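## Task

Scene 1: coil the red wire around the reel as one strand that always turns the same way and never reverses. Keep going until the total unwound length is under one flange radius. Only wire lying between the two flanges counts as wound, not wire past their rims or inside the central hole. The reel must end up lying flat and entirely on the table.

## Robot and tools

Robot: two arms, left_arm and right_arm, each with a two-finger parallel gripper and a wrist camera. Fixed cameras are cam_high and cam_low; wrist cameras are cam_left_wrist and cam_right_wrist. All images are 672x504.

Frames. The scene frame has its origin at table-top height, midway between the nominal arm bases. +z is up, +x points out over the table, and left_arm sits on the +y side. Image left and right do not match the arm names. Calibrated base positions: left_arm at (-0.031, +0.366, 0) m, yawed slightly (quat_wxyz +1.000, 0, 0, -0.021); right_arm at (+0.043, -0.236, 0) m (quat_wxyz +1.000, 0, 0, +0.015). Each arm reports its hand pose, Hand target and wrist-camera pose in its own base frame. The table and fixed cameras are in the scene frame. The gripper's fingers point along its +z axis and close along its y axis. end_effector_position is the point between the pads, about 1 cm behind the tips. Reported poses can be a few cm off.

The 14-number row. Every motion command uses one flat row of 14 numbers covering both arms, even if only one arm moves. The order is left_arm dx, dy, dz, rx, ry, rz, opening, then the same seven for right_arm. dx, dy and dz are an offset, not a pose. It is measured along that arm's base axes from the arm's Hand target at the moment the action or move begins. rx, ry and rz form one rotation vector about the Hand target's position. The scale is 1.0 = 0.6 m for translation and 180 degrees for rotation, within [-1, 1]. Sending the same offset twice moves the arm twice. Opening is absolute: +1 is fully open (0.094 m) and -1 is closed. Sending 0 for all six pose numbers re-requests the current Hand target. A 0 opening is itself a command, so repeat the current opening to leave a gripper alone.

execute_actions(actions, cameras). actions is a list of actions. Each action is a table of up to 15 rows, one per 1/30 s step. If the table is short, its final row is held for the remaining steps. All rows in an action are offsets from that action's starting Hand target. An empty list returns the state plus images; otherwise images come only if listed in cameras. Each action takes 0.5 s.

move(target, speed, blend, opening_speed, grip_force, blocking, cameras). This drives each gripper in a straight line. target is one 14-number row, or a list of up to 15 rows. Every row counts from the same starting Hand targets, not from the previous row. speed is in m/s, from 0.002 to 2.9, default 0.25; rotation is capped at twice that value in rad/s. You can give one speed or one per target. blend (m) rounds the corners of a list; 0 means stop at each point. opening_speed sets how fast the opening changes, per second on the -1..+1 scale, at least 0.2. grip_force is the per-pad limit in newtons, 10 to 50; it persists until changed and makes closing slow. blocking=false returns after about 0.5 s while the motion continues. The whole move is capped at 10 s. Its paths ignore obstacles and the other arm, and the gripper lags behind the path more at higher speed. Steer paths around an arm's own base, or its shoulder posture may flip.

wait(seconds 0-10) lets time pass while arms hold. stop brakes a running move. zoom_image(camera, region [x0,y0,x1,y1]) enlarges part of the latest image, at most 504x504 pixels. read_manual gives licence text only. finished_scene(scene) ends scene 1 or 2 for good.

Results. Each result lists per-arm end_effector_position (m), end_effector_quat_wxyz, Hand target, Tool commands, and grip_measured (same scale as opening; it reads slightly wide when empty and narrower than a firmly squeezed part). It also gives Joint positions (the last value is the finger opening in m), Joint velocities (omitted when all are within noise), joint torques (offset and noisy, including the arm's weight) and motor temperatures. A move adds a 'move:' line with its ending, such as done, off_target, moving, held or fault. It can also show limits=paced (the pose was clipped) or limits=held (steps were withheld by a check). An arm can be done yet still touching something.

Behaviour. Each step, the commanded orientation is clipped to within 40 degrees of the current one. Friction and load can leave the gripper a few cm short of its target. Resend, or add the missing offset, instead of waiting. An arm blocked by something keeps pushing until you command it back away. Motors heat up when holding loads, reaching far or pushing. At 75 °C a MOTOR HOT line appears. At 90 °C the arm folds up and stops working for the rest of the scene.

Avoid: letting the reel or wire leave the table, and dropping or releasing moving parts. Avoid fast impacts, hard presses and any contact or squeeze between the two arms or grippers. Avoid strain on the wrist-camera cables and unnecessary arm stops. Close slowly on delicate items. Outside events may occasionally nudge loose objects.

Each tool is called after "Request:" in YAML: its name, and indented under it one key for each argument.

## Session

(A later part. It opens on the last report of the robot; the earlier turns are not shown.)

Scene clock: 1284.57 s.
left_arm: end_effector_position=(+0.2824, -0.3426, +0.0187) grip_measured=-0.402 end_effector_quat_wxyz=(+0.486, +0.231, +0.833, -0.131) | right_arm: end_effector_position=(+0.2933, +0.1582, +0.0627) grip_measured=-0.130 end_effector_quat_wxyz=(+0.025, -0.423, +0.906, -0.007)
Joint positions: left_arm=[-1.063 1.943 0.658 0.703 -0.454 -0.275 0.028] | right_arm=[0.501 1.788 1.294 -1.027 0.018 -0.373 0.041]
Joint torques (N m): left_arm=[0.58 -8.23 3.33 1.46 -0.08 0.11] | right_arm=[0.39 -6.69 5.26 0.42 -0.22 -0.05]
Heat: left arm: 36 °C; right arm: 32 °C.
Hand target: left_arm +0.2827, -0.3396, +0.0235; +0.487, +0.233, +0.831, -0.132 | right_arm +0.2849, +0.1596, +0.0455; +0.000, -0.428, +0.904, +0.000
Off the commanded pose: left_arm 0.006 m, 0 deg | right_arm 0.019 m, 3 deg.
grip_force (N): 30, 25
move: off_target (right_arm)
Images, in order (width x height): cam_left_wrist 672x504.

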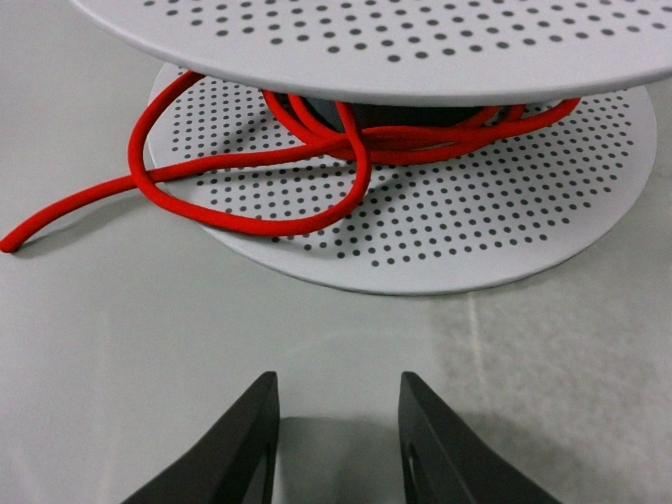

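Request:
move:
  target:
    - [-0.04,0.03,0.03,0,0,0,-0.4,0.01,-0.002,0,0,0,0,-0.12]
    - [-0.04,0.03,0.03,0,0,0,-0.4,0.01,-0.002,0,0,0,0,-0.95]
    - [-0.04,0.03,0.03,0,0,0,-0.4,0.01,-0.002,0,0,0,-0.3,-0.95]
    - [-0.04,0.03,0.03,0,0,0,-0.4,0.01,-0.002,0,0,0,-0.6,-0.95]
    - [-0.04,0.03,0.03,0,0,0,-0.4,0.01,-0.002,0,0,0,-0.6,-0.13]
  speed: 0.4
  cameras: ["cam_left_wrist","cam_high","cam_right_wrist"]

Request:
zoom_image:
  camera: "cam_left_wrist"
  region: [50, 0, 554, 300]

Request:
zoom_image:
  camera: "cam_high"
  region: [240, 170, 440, 320]

Scene clock: 1296.70 s.
left_arm: end_effector_position=(+0.2597, -0.3229, +0.0340) grip_measured=-0.402 end_effector_quat_wxyz=(+0.481, +0.239, +0.834, -0.129) | right_arm: end_effector_position=(+0.2944, +0.1602, +0.0621) grip_measured=-0.142 end_effector_quat_wxyz=(+0.014, +0.475, +0.879, +0.016)
Joint positions: left_arm=[-1.095 1.792 0.558 0.632 -0.471 -0.285 0.028] | right_arm=[0.499 1.802 1.309 -1.036 0.006 1.49 0.04]
Joint torques (N m): left_arm=[-0.44 -7.5 3.86 1.44 -0.32 -0.07] | right_arm=[-0.42 -6.79 5.65 0.44 -0.1 0.06]
Heat: left arm: 36 °C; right arm: 32 °C.
Hand target: left_arm +0.2586, -0.3216, +0.0414; +0.487, +0.233, +0.831, -0.132 | right_arm +0.2909, +0.1584, +0.0456; +0.000, +0.480, +0.877, +0.001
Off the commanded pose: left_arm 0.008 m, 1 deg | right_arm 0.017 m, 2 deg.
grip_force (N): 30, 25
move: off_target (right_arm); target 2's new opening was sent with right_arm's hand 0.018 m and 3 deg from that target
Images, in order (width x height): cam_high 672x504, cam_left_wrist 672x504, cam_right_wrist 672x504.

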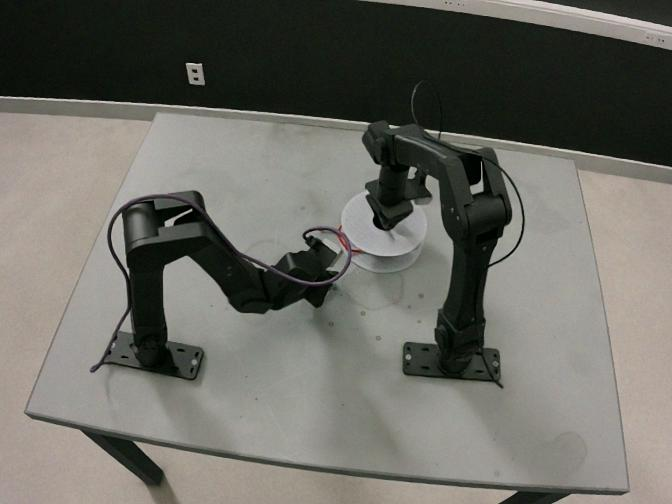

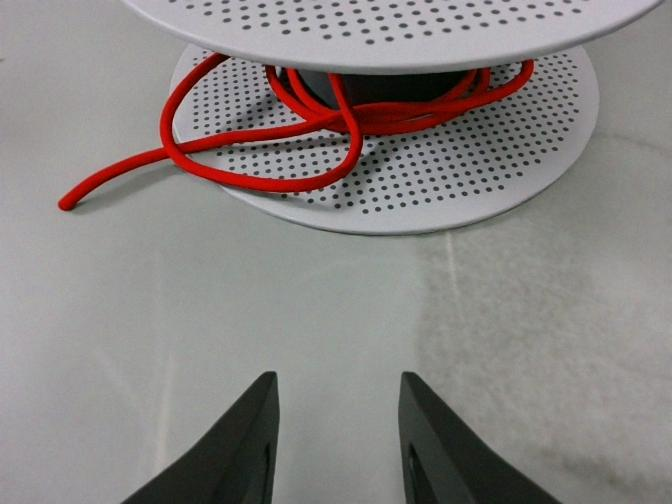

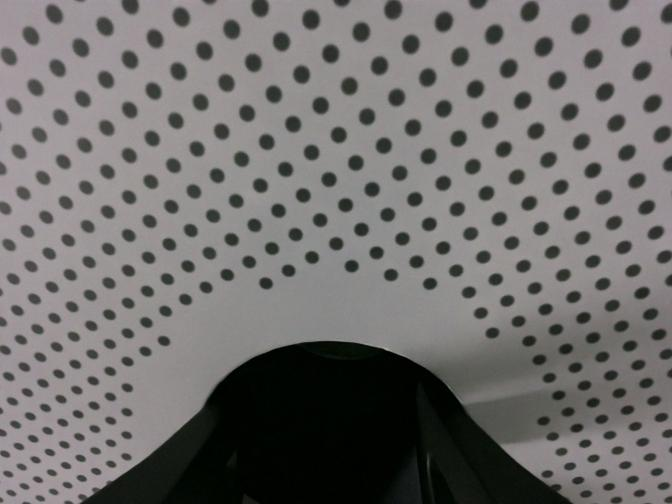

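Scaled by 1.000.

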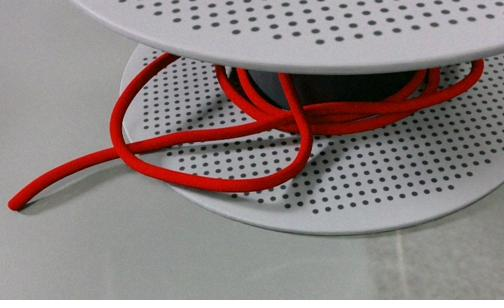

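Scaled by 2.520 from the camera's 672x504 image, which has a finer 960x720 frame.

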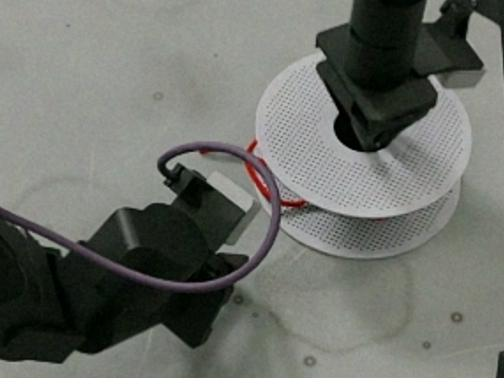

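Request:
move:
  target:
    - [0,0.08,0.098,0.036,0.0234,-0.144,-0.4,0,0,0,0,0,0,-0.13]
    - [0.169,0.203,0.098,0.0725,0.0468,-0.2874,-0.4,0,0,0,0,0,0,-0.13]
    - [0.2207,0.1527,0.0143,0.0725,0.0468,-0.2874,-0.4,0,0,0,0,0,0,-0.13]
  speed: 0.2
  blend: [0.03,0.02,0]
  cameras: ["cam_left_wrist","cam_high"]

Scene clock: 1303.67 s.
left_arm: end_effector_position=(+0.3818, -0.2239, +0.0403) grip_measured=-0.402 end_effector_quat_wxyz=(+0.272, +0.608, +0.701, -0.256) | right_arm: end_effector_position=(+0.2944, +0.1602, +0.0621) grip_measured=-0.142 end_effector_quat_wxyz=(+0.014, +0.475, +0.879, +0.016)
Joint positions: left_arm=[-0.266 2.03 1.3 -0.508 0.704 1.04 0.028] | right_arm=[0.499 1.802 1.309 -1.036 0.006 1.49 0.04]
Joint torques (N m): left_arm=[-0.21 -8.18 8.12 0.84 0.56 0.04] | right_arm=[-0.49 -6.78 5.68 0.46 -0.09 0.07]
Heat: left arm: 36 °C; right arm: 32 °C.
Hand target: left_arm +0.3910, -0.2300, +0.0501; +0.292, +0.613, +0.688, -0.255 | right_arm +0.2909, +0.1584, +0.0456; +0.000, +0.480, +0.877, +0.001
Off the commanded pose: left_arm 0.015 m, 3 deg | right_arm 0.017 m, 2 deg.
grip_force (N): 30, 25
move: off_target (left_arm, right_arm)
Images, in order (width x height): cam_high 672x504, cam_left_wrist 672x504.

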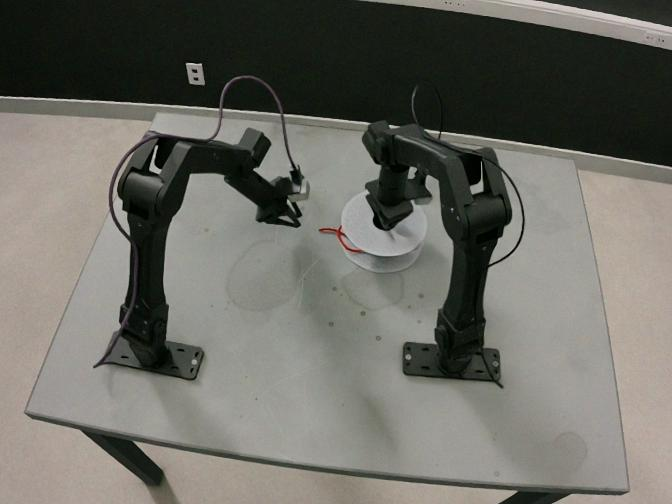

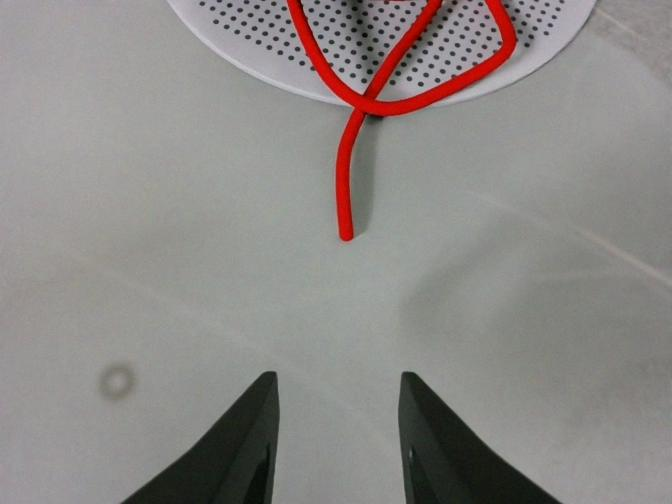

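Request:
move:
  target:
    - [0,-0.04,-0.0768,0,0,0,-0.4,0,0,0,0,0,0,-0.13]
    - [0,-0.11,-0.0768,0,0,0,-0.4,0,0,0,0,0,0,-0.13]
  speed: 0.12
  blend: [0.01,0]
  cameras: ["cam_left_wrist"]

Scene clock: 1307.57 s.
left_arm: end_effector_position=(+0.3900, -0.2973, +0.0191) grip_measured=-0.402 end_effector_quat_wxyz=(+0.308, +0.614, +0.678, -0.263) | right_arm: end_effector_position=(+0.2944, +0.1602, +0.0621) grip_measured=-0.142 end_effector_quat_wxyz=(+0.014, +0.475, +0.879, +0.016)
Joint positions: left_arm=[-0.419 2.142 1.317 -0.227 0.684 0.865 0.028] | right_arm=[0.499 1.802 1.309 -1.036 0.006 1.49 0.04]
Joint torques (N m): left_arm=[-0.4 -6.78 6.71 0.86 0.01 -0.03] | right_arm=[-0.49 -6.74 5.74 0.45 -0.1 0.08]
Heat: left arm: 36 °C; right arm: 31 °C.
Hand target: left_arm +0.3911, -0.2959, +0.0040; +0.292, +0.613, +0.689, -0.254 | right_arm +0.2909, +0.1584, +0.0456; +0.000, +0.480, +0.877, +0.001
Off the commanded pose: left_arm 0.015 m, 2 deg | right_arm 0.017 m, 2 deg.
grip_force (N): 30, 25
move: off_target (left_arm, right_arm)
Images, in order (width x height): cam_left_wrist 672x504.

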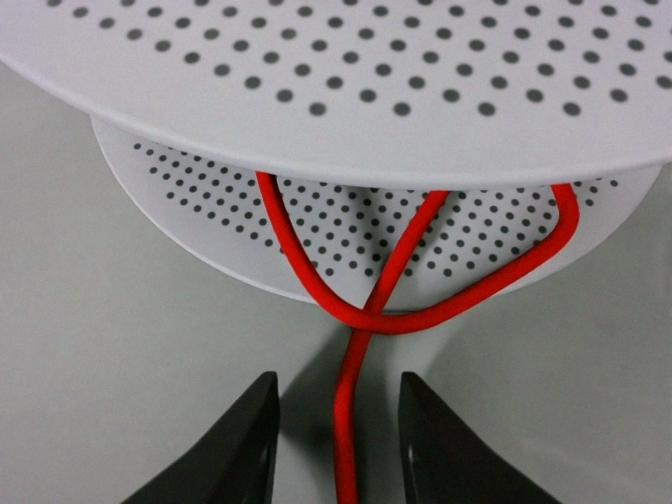

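Request:
move:
  target:
    - [0,0,0.004,0,0,0,-1,0,0,0,0,0,0,-0.13]
    - [-0.004,-0.05,0.008,0,0,0,-1,0,0,0,0,0,0,-0.13]
  speed: 0.05
  cameras: ["cam_left_wrist","cam_high"]

Request:
zoom_image:
  camera: "cam_high"
  region: [240, 170, 440, 320]

Scene clock: 1312.00 s.
left_arm: end_effector_position=(+0.3914, -0.3189, +0.0202) grip_measured=-0.940 end_effector_quat_wxyz=(+0.304, +0.610, +0.686, -0.254) | right_arm: end_effector_position=(+0.2944, +0.1602, +0.0621) grip_measured=-0.142 end_effector_quat_wxyz=(+0.014, +0.475, +0.879, +0.016)
Joint positions: left_arm=[-0.473 2.161 1.361 -0.218 0.633 0.795 0.003] | right_arm=[0.499 1.802 1.309 -1.036 0.006 1.49 0.04]
Joint torques (N m): left_arm=[-1.54 -6.95 7.45 0.96 0.18 -0.07] | right_arm=[-0.42 -6.74 5.7 0.47 -0.11 0.08]
Heat: left arm: 36 °C; right arm: 31 °C.
Hand target: left_arm +0.3887, -0.3260, +0.0089; +0.292, +0.613, +0.688, -0.254 | right_arm +0.2909, +0.1584, +0.0456; +0.000, +0.480, +0.877, +0.001
Off the commanded pose: left_arm 0.014 m, 1 deg | right_arm 0.017 m, 2 deg.
grip_force (N): 30, 25
move: off_target (left_arm, right_arm)
Images, in order (width x height): cam_high 672x504, cam_left_wrist 672x504.

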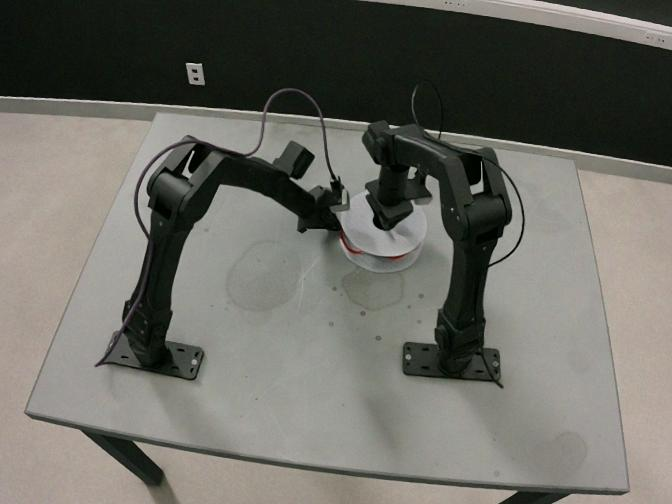

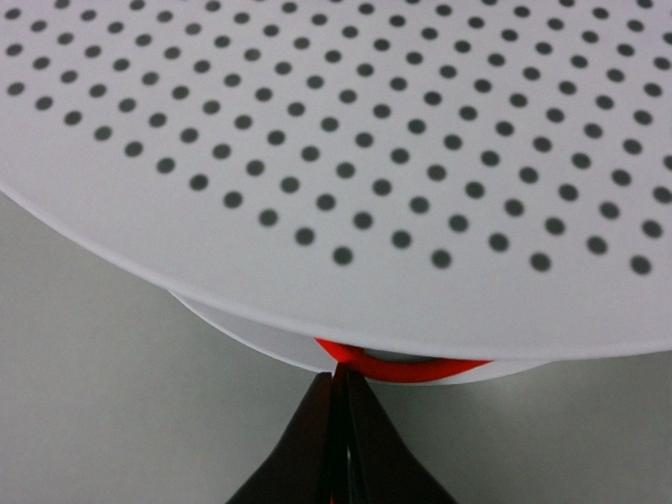

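Scaled by 2.520 from the camera's 672x504 image, which has a finer 960x720 frame.

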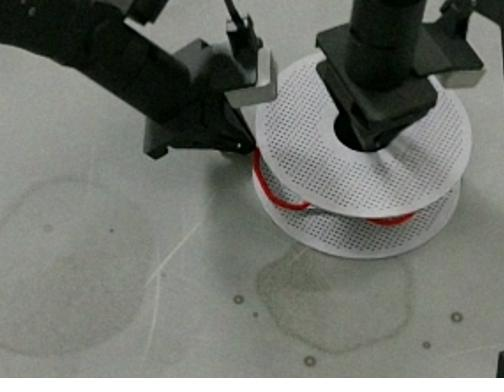

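Request:
move:
  target:
    - [0,0.008,0,0,0,0,-1,0,0,0,0,0,0,-0.13]
    - [0,0.008,0,0,0,0,-0.75,0,0,0,0,0,0,-0.13]
    - [0,0.12,0.03,0,0,0,-0.75,0,0,0,0,0,0,-0.13]
    - [0,0.2,0.12,0,0,0,-0.75,0,0,0,0,0,0,-0.13]
  speed: [0.05,0.05,0.08,0.15]
  cameras: ["cam_left_wrist","cam_high","cam_low"]

Request:
zoom_image:
  camera: "cam_high"
  region: [240, 170, 440, 320]

Request:
zoom_image:
  camera: "cam_left_wrist"
  region: [100, 0, 604, 300]

Scene clock: 1317.33 s.
left_arm: end_effector_position=(+0.3834, -0.2020, +0.0587) grip_measured=-0.752 end_effector_quat_wxyz=(+0.269, +0.607, +0.703, -0.255) | right_arm: end_effector_position=(+0.2944, +0.1602, +0.0621) grip_measured=-0.142 end_effector_quat_wxyz=(+0.014, +0.475, +0.879, +0.016)
Joint positions: left_arm=[-0.211 1.998 1.342 -0.634 0.715 1.108 0.012] | right_arm=[0.499 1.802 1.309 -1.036 0.006 1.49 0.04]
Joint torques (N m): left_arm=[0.13 -10.45 8.17 0.44 0.68 0.11] | right_arm=[-0.38 -6.83 5.63 0.46 -0.1 0.06]
Heat: left arm: 37 °C; right arm: 31 °C.
Hand target: left_arm +0.3887, -0.2060, +0.0809; +0.292, +0.613, +0.688, -0.254 | right_arm +0.2909, +0.1584, +0.0456; +0.000, +0.480, +0.877, +0.001
Off the commanded pose: left_arm 0.023 m, 3 deg | right_arm 0.017 m, 2 deg.
grip_force (N): 30, 25
move: off_target (left_arm, right_arm); target 2's new opening was sent with left_arm's hand 0.012 m and 1 deg from that target
Images, in order (width x height): cam_high 672x504, cam_low 672x504, cam_left_wrist 672x504.

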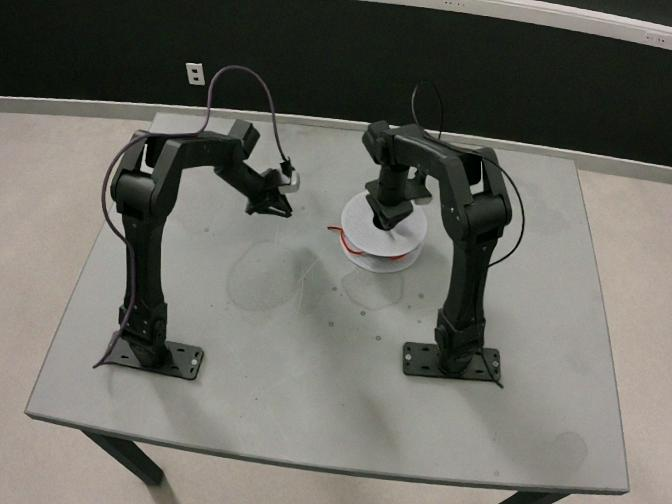

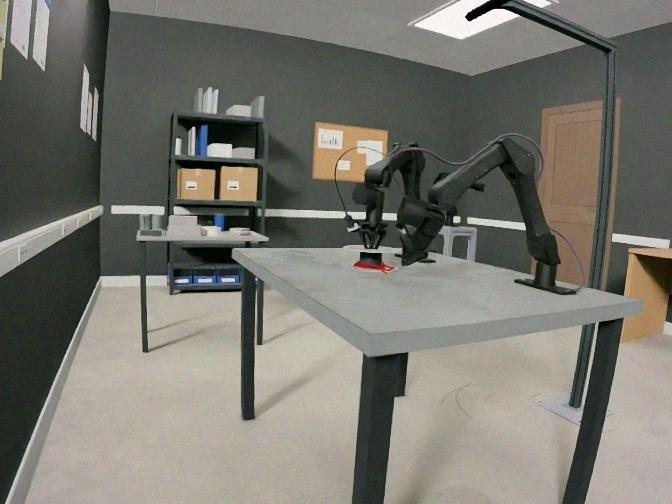

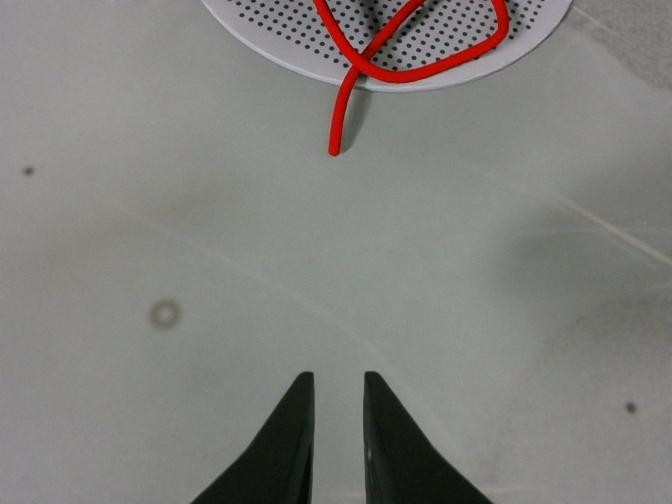

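Scaled by 2.520 from the camera's 672x504 image, which has a finer 960x720 frame.

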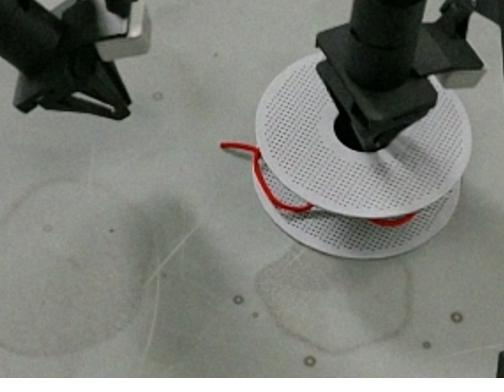

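Scaled by 1.000.

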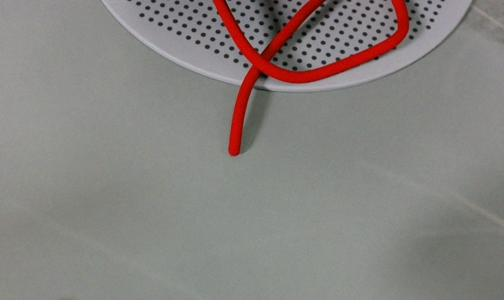

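Request:
move:
  target:
    - [-0.15,0.05,0.0,-0.036,-0.023,0.144,-0.75,0,0,0,0,0,0,-0.13]
    - [-0.3,-0.1,-0.02,-0.0725,-0.0468,0.2874,-0.75,0,0,0,0,0,0,-0.13]
  speed: 0.25
  blend: [0.03,0]
  cameras: ["cam_left_wrist"]

Request:
zoom_image:
  camera: "cam_left_wrist"
  region: [168, 0, 672, 250]

Scene clock: 1322.90 s.
left_arm: end_effector_position=(+0.2047, -0.2562, +0.0569) grip_measured=-0.752 end_effector_quat_wxyz=(+0.472, +0.245, +0.838, -0.119) | right_arm: end_effector_position=(+0.2944, +0.1602, +0.0621) grip_measured=-0.142 end_effector_quat_wxyz=(+0.014, +0.475, +0.879, +0.016)
Joint positions: left_arm=[-1.191 1.348 0.307 0.378 -0.548 -0.349 0.012] | right_arm=[0.499 1.802 1.309 -1.036 0.006 1.49 0.04]
Joint torques (N m): left_arm=[-0.64 -2.32 7.76 1.66 -0.39 -0.06] | right_arm=[-0.46 -6.83 5.68 0.47 -0.1 0.08]
Heat: left arm: 37 °C; right arm: 31 °C.
Hand target: left_arm +0.2087, -0.2660, +0.0689; +0.487, +0.233, +0.832, -0.132 | right_arm +0.2909, +0.1584, +0.0456; +0.000, +0.480, +0.877, +0.001
Off the commanded pose: left_arm 0.016 m, 3 deg | right_arm 0.017 m, 2 deg.
grip_force (N): 30, 25
move: off_target (left_arm, right_arm)
Images, in order (width x height): cam_left_wrist 672x504.

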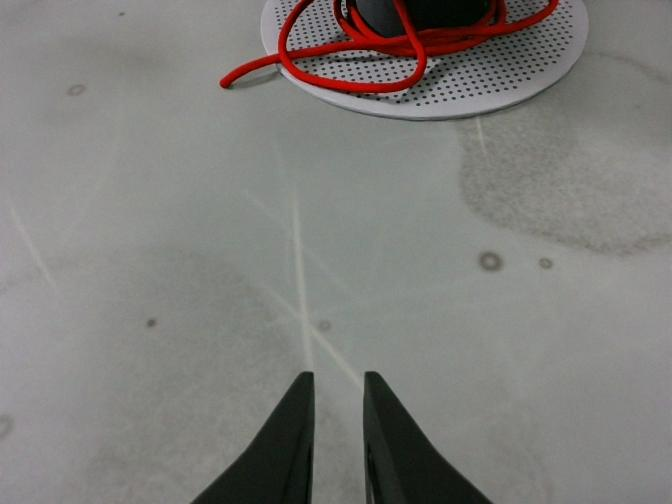

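Scaled by 1.000.

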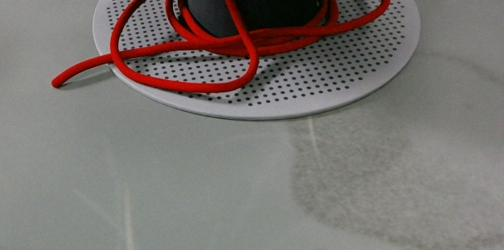

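Request:
move:
  target:
    - [0.14,-0.102,-0.04,0,0,0,-1,0,0,0,0,0,0,-0.13]
    - [0.14,-0.102,-0.0665,0,0,0,-1,0,0,0,0,0,0,-0.13]
  speed: 0.15
  cameras: ["cam_left_wrist"]

Scene clock: 1333.33 s.
left_arm: end_effector_position=(+0.2878, -0.3237, +0.0240) grip_measured=-0.995 end_effector_quat_wxyz=(+0.477, +0.236, +0.837, -0.127) | right_arm: end_effector_position=(+0.2944, +0.1602, +0.0621) grip_measured=-0.142 end_effector_quat_wxyz=(+0.014, +0.475, +0.879, +0.016)
Joint positions: left_arm=[-1.011 1.875 0.615 0.669 -0.405 -0.243 0] | right_arm=[0.499 1.802 1.309 -1.036 0.006 1.49 0.04]
Joint torques (N m): left_arm=[0.51 -5.63 5.37 1.76 -0.13 0.08] | right_arm=[-0.31 -6.71 5.67 0.44 -0.09 0.08]
Heat: left arm: 36 °C; right arm: 31 °C.
Hand target: left_arm +0.2927, -0.3272, +0.0290; +0.487, +0.233, +0.831, -0.132 | right_arm +0.2909, +0.1584, +0.0456; +0.000, +0.480, +0.877, +0.001
Off the commanded pose: left_arm 0.008 m, 1 deg | right_arm 0.017 m, 2 deg.
grip_force (N): 30, 25
move: off_target (right_arm)
Images, in order (width x height): cam_left_wrist 672x504.

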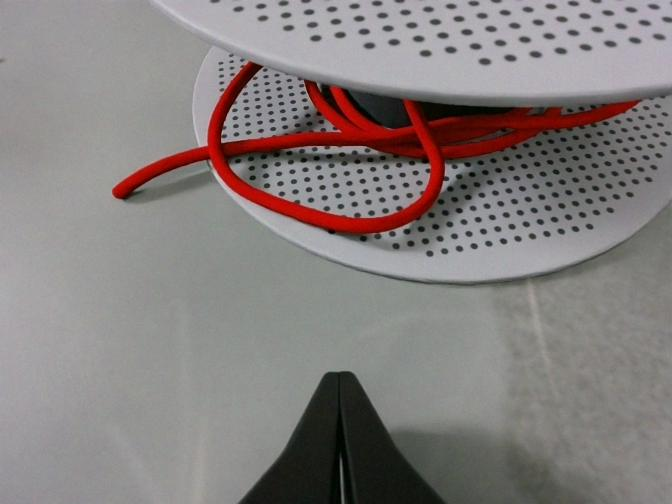

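Request:
move:
  target:
    - [0.086,-0.0513,0,0,0,0,-1,0,0,0,0,0,0,-0.13]
    - [0.059,-0.074,0,0,0,0,-1,0,0,0,0,0,0,-0.13]
    - [0.044,-0.104,0,0,0,0,-1,0,0,0,0,0,0,-0.13]
  speed: 0.06
  blend: [0.005,0.01,0]
  cameras: ["cam_left_wrist","cam_low","cam_high"]

Request:
zoom_image:
  camera: "cam_low"
  region: [320, 230, 440, 310]

Request:
zoom_image:
  camera: "cam_high"
  region: [240, 170, 440, 320]

Scene clock: 1337.17 s.
left_arm: end_effector_position=(+0.3162, -0.3847, +0.0270) grip_measured=-0.995 end_effector_quat_wxyz=(+0.483, +0.238, +0.832, -0.132) | right_arm: end_effector_position=(+0.2944, +0.1602, +0.0621) grip_measured=-0.142 end_effector_quat_wxyz=(+0.014, +0.475, +0.879, +0.016)
Joint positions: left_arm=[-1.032 2.042 0.896 0.568 -0.418 -0.246 0] | right_arm=[0.499 1.802 1.309 -1.036 0.006 1.49 0.04]
Joint torques (N m): left_arm=[-0.36 -6.89 7.25 1.45 -0.31 -0.07] | right_arm=[-0.43 -6.75 5.59 0.45 -0.1 0.09]
Heat: left arm: 36 °C; right arm: 31 °C.
Hand target: left_arm +0.3190, -0.3896, +0.0290; +0.487, +0.233, +0.831, -0.132 | right_arm +0.2909, +0.1584, +0.0456; +0.000, +0.480, +0.877, +0.001
Off the commanded pose: left_arm 0.006 m, 1 deg | right_arm 0.017 m, 2 deg.
grip_force (N): 30, 25
move: off_target (right_arm)
Images, in order (width x height): cam_high 672x504, cam_low 672x504, cam_left_wrist 672x504.

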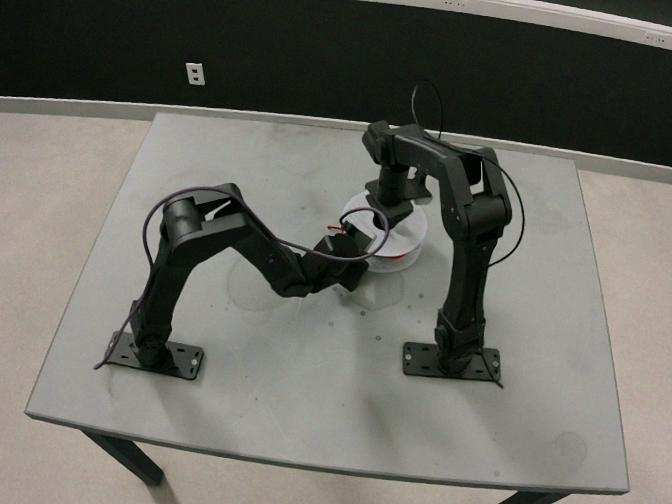

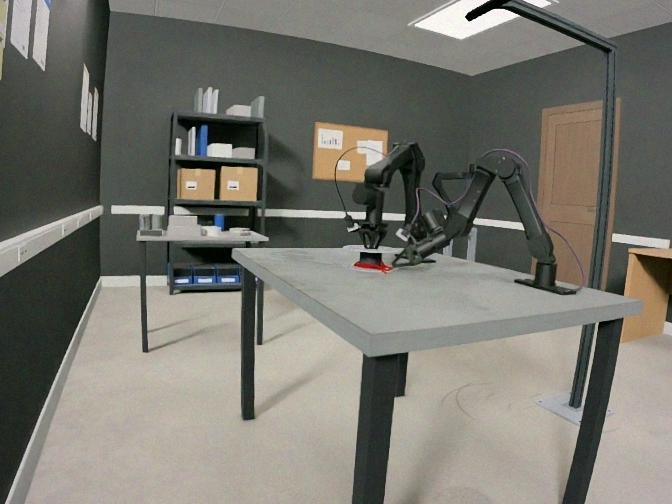

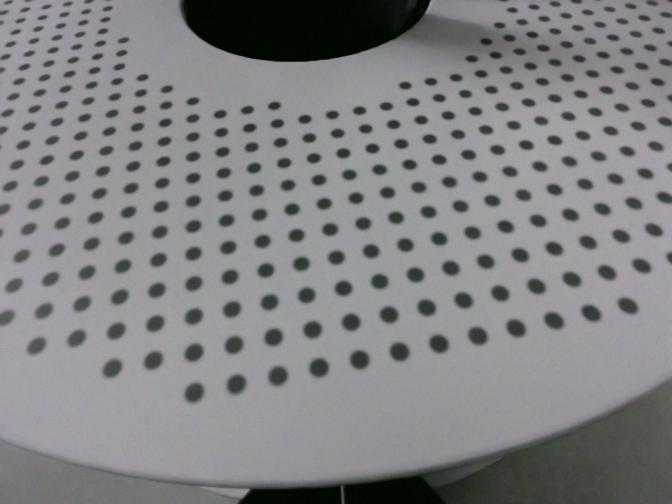

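Scaled by 4.200 from the camera's 672x504 image, which has a finer 960x720 frame.

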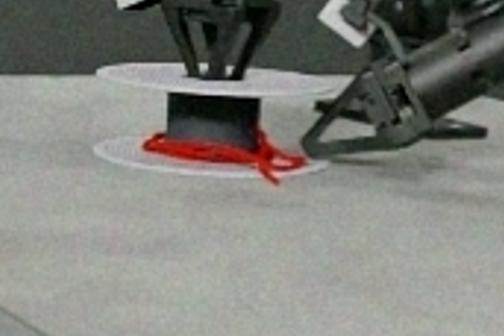

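Scaled by 2.520 from the camera's 672x504 image, which has a finer 960x720 frame.

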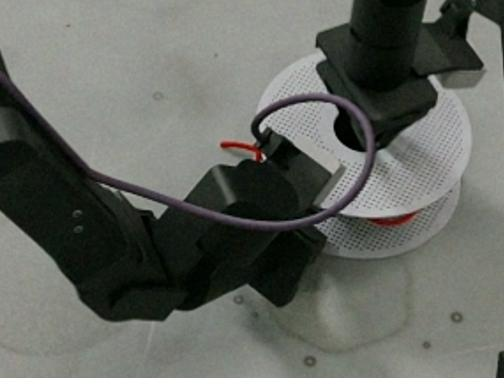

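Request:
move:
  target:
    - [-0.015,-0.035,0,0,0,0,-1,0,0,0,0,0,0,-0.13]
    - [-0.115,0.005,0.005,0,0,0,-1,0,0,0,0,0,0,-0.13]
  speed: 0.07
  cameras: ["cam_left_wrist"]

Scene clock: 1340.27 s.
left_arm: end_effector_position=(+0.2503, -0.3873, +0.0192) grip_measured=-0.995 end_effector_quat_wxyz=(+0.478, +0.242, +0.835, -0.126) | right_arm: end_effector_position=(+0.2944, +0.1602, +0.0621) grip_measured=-0.142 end_effector_quat_wxyz=(+0.014, +0.475, +0.879, +0.016)
Joint positions: left_arm=[-1.209 1.99 0.795 0.547 -0.562 -0.359 0] | right_arm=[0.499 1.802 1.309 -1.036 0.006 1.49 0.04]
Joint torques (N m): left_arm=[-0.4 -9.7 4.05 1.37 -0.41 -0.06] | right_arm=[-0.4 -6.79 5.63 0.43 -0.09 0.08]
Heat: left arm: 36 °C; right arm: 31 °C.
Hand target: left_arm +0.2500, -0.3866, +0.0318; +0.487, +0.233, +0.832, -0.132 | right_arm +0.2909, +0.1584, +0.0456; +0.000, +0.480, +0.877, +0.001
Off the commanded pose: left_arm 0.013 m, 2 deg | right_arm 0.017 m, 2 deg.
grip_force (N): 30, 25
move: off_target (left_arm, right_arm)
Images, in order (width x height): cam_left_wrist 672x504.

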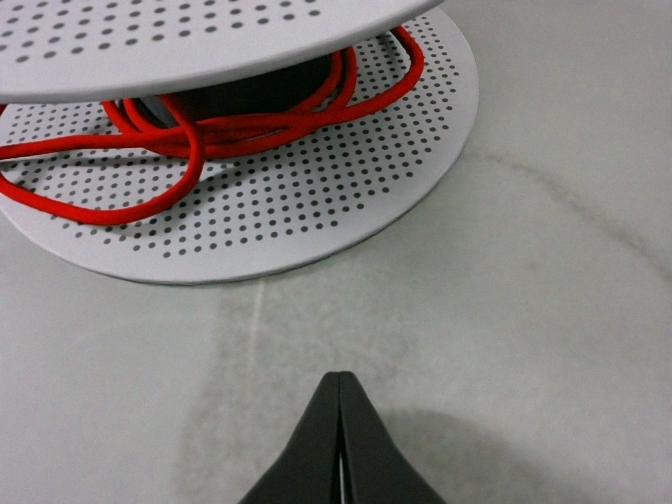

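Request:
move:
  target:
    - [0,0,0,0,0,0,-1,0.004,0,0,0,0,0,-0.95]
    - [0,0,0,0,0,0,-1,0.004,0,0.2,0,0,0,-0.95]
    - [0,0,0,0,0,0,-1,0.0,-0.3,0.25,0,0,0.15,-0.95]
  speed: [0.1,0.12,0.25]
  cameras: ["all"]

Request:
zoom_image:
  camera: "cam_high"
  region: [240, 170, 440, 320]

Request:
zoom_image:
  camera: "cam_low"
  region: [320, 230, 440, 310]

Scene clock: 1350.63 s.
left_arm: end_effector_position=(+0.2504, -0.3873, +0.0192) grip_measured=-0.995 end_effector_quat_wxyz=(+0.478, +0.242, +0.835, -0.126) | right_arm: end_effector_position=(+0.2920, -0.0213, +0.1832) grip_measured=-0.948 end_effector_quat_wxyz=(-0.013, +0.265, +0.964, -0.004)
Joint positions: left_arm=[-1.209 1.99 0.795 0.547 -0.563 -0.36 0] | right_arm=[-0.075 1.696 1.668 -1.569 0.003 0.461 0.002]
Joint torques (N m): left_arm=[-0.42 -9.72 4.05 1.37 -0.38 -0.07] | right_arm=[-0.35 -10.61 8.91 0.02 -0.07 -0.09]
Heat: left arm: 36 °C; right arm: 32 °C.
Hand target: left_arm +0.2500, -0.3866, +0.0319; +0.487, +0.233, +0.832, -0.132 | right_arm +0.2909, -0.0215, +0.1955; +0.000, +0.262, +0.965, +0.001
Off the commanded pose: left_arm 0.013 m, 2 deg | right_arm 0.012 m, 2 deg.
joint sent to its limit (right arm) — joint 4 (wrist pitch), lower limit. The joint targets still meet the commanded pose.
grip_force (N): 30, 25
move: off_target (left_arm, right_arm)

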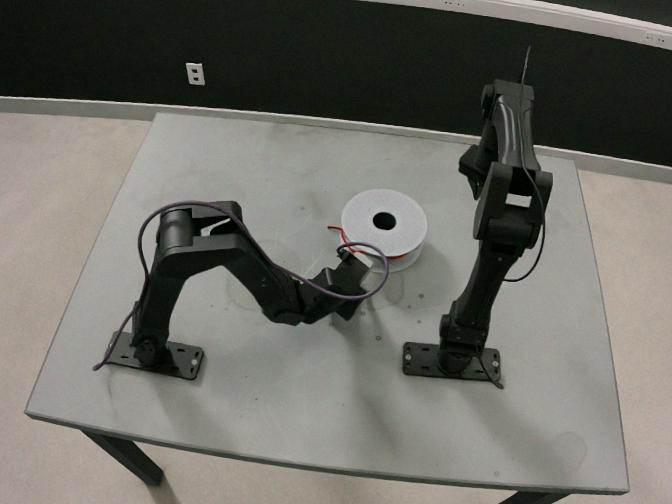

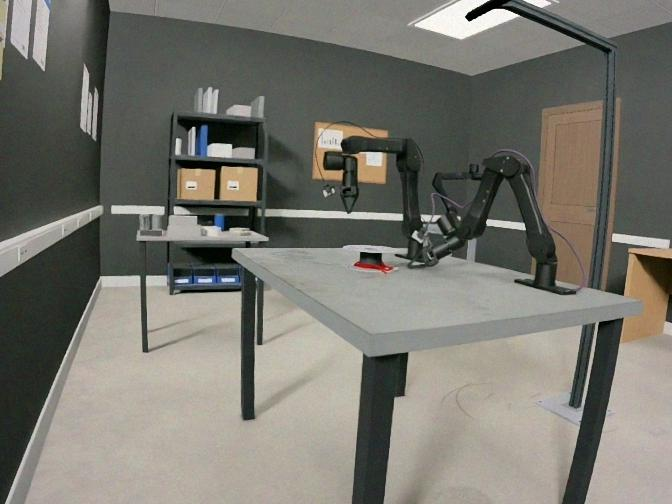

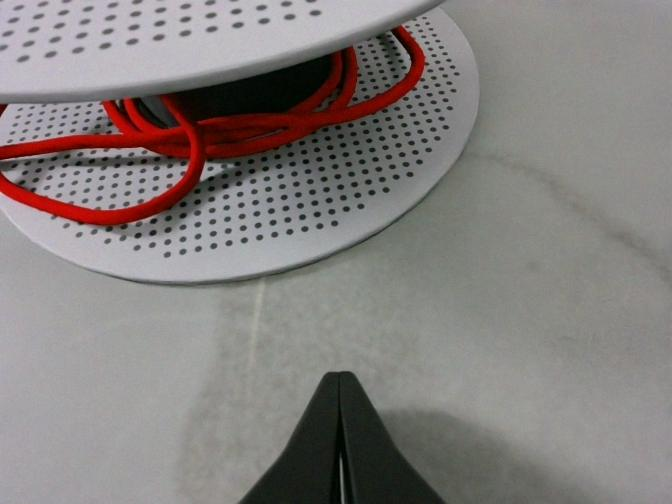

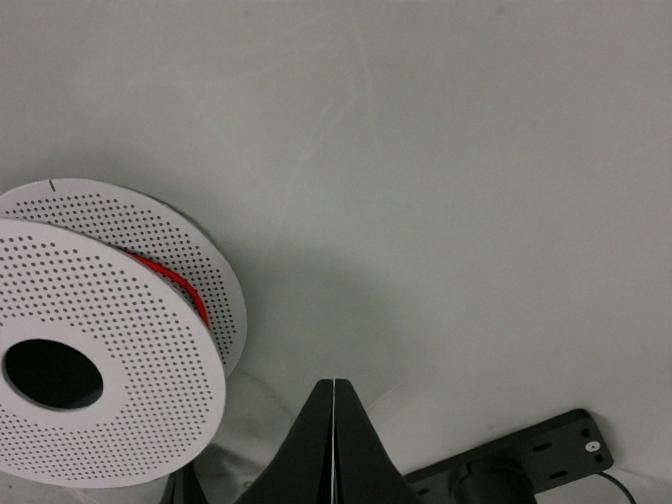

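Scaled by 2.520 from the camera's 672x504 image, which has a finer 960x720 frame.

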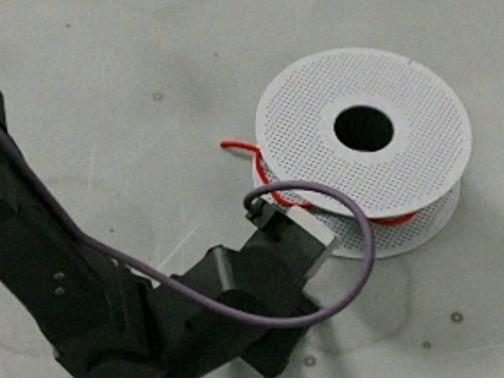

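Scaled by 4.200 from the camera's 672x504 image, which has a finer 960x720 frame.

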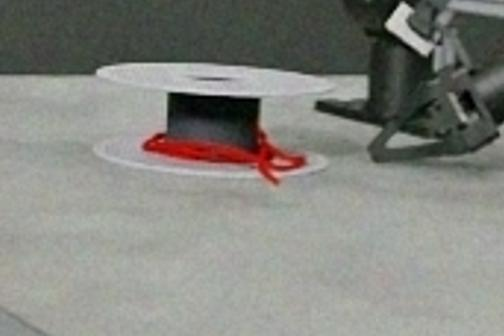

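Request:
move:
  target:
    - [-0.15,0.06,0.1,0,0,0,-1,0,0,0,0,0,0,-0.95]
    - [-0.1,0.3,0.12,0,0,0,-1,0,0,0,0,0,0,-0.95]
  speed: 0.15
  blend: [0.03,0]
  cameras: ["cam_left_wrist","cam_high"]

Request:
zoom_image:
  camera: "cam_high"
  region: [300, 180, 440, 290]

Scene clock: 1358.77 s.
left_arm: end_effector_position=(+0.1889, -0.2098, +0.1040) grip_measured=-0.995 end_effector_quat_wxyz=(+0.485, +0.234, +0.832, -0.135) | right_arm: end_effector_position=(+0.2920, -0.0213, +0.1832) grip_measured=-0.948 end_effector_quat_wxyz=(-0.013, +0.264, +0.964, -0.004)
Joint positions: left_arm=[-1.174 0.838 0.269 -0.042 -0.537 -0.342 0] | right_arm=[-0.075 1.696 1.668 -1.569 0.003 0.46 0.002]
Joint torques (N m): left_arm=[0.68 -1.25 6.28 1.47 -0.24 0.13] | right_arm=[-0.4 -10.73 9.01 0.02 -0.05 -0.09]
Heat: left arm: 36 °C; right arm: 32 °C.
Hand target: left_arm +0.1901, -0.2066, +0.1039; +0.487, +0.233, +0.832, -0.132 | right_arm +0.2909, -0.0215, +0.1955; +0.000, +0.262, +0.965, +0.001
Off the commanded pose: left_arm 0.003 m, 0 deg | right_arm 0.012 m, 2 deg.
joint sent to its limit (right arm) — joint 4 (wrist pitch), lower limit. The joint targets still meet the commanded pose.
grip_force (N): 30, 25
move: off_target (right_arm)
Images, in order (width x height): cam_high 672x504, cam_left_wrist 672x504.

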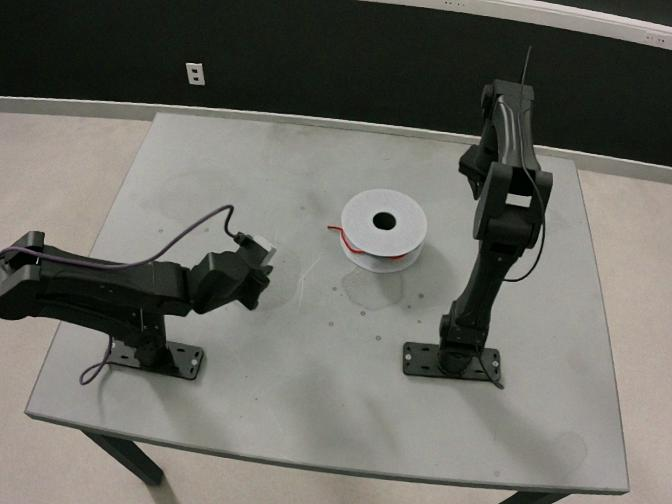

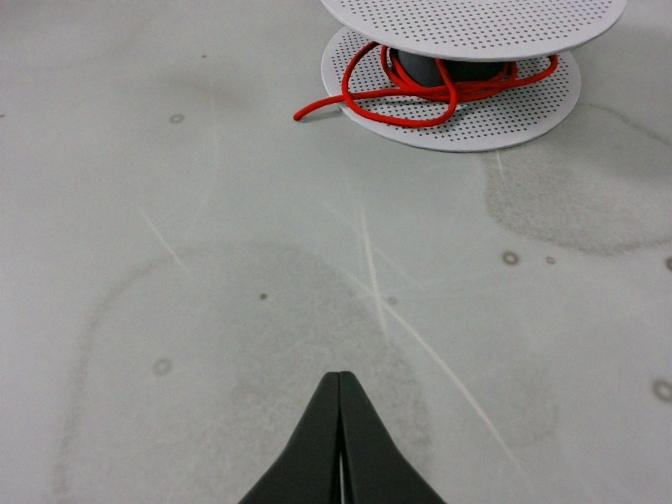

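Scaled by 3.600 from the camera's 672x504 image, which has a finer 960x720 frame.

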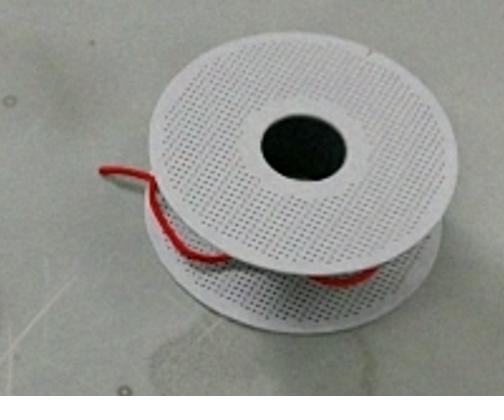

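Request:
finished_scene:
  scene: 1

The scene is finished: the task was done.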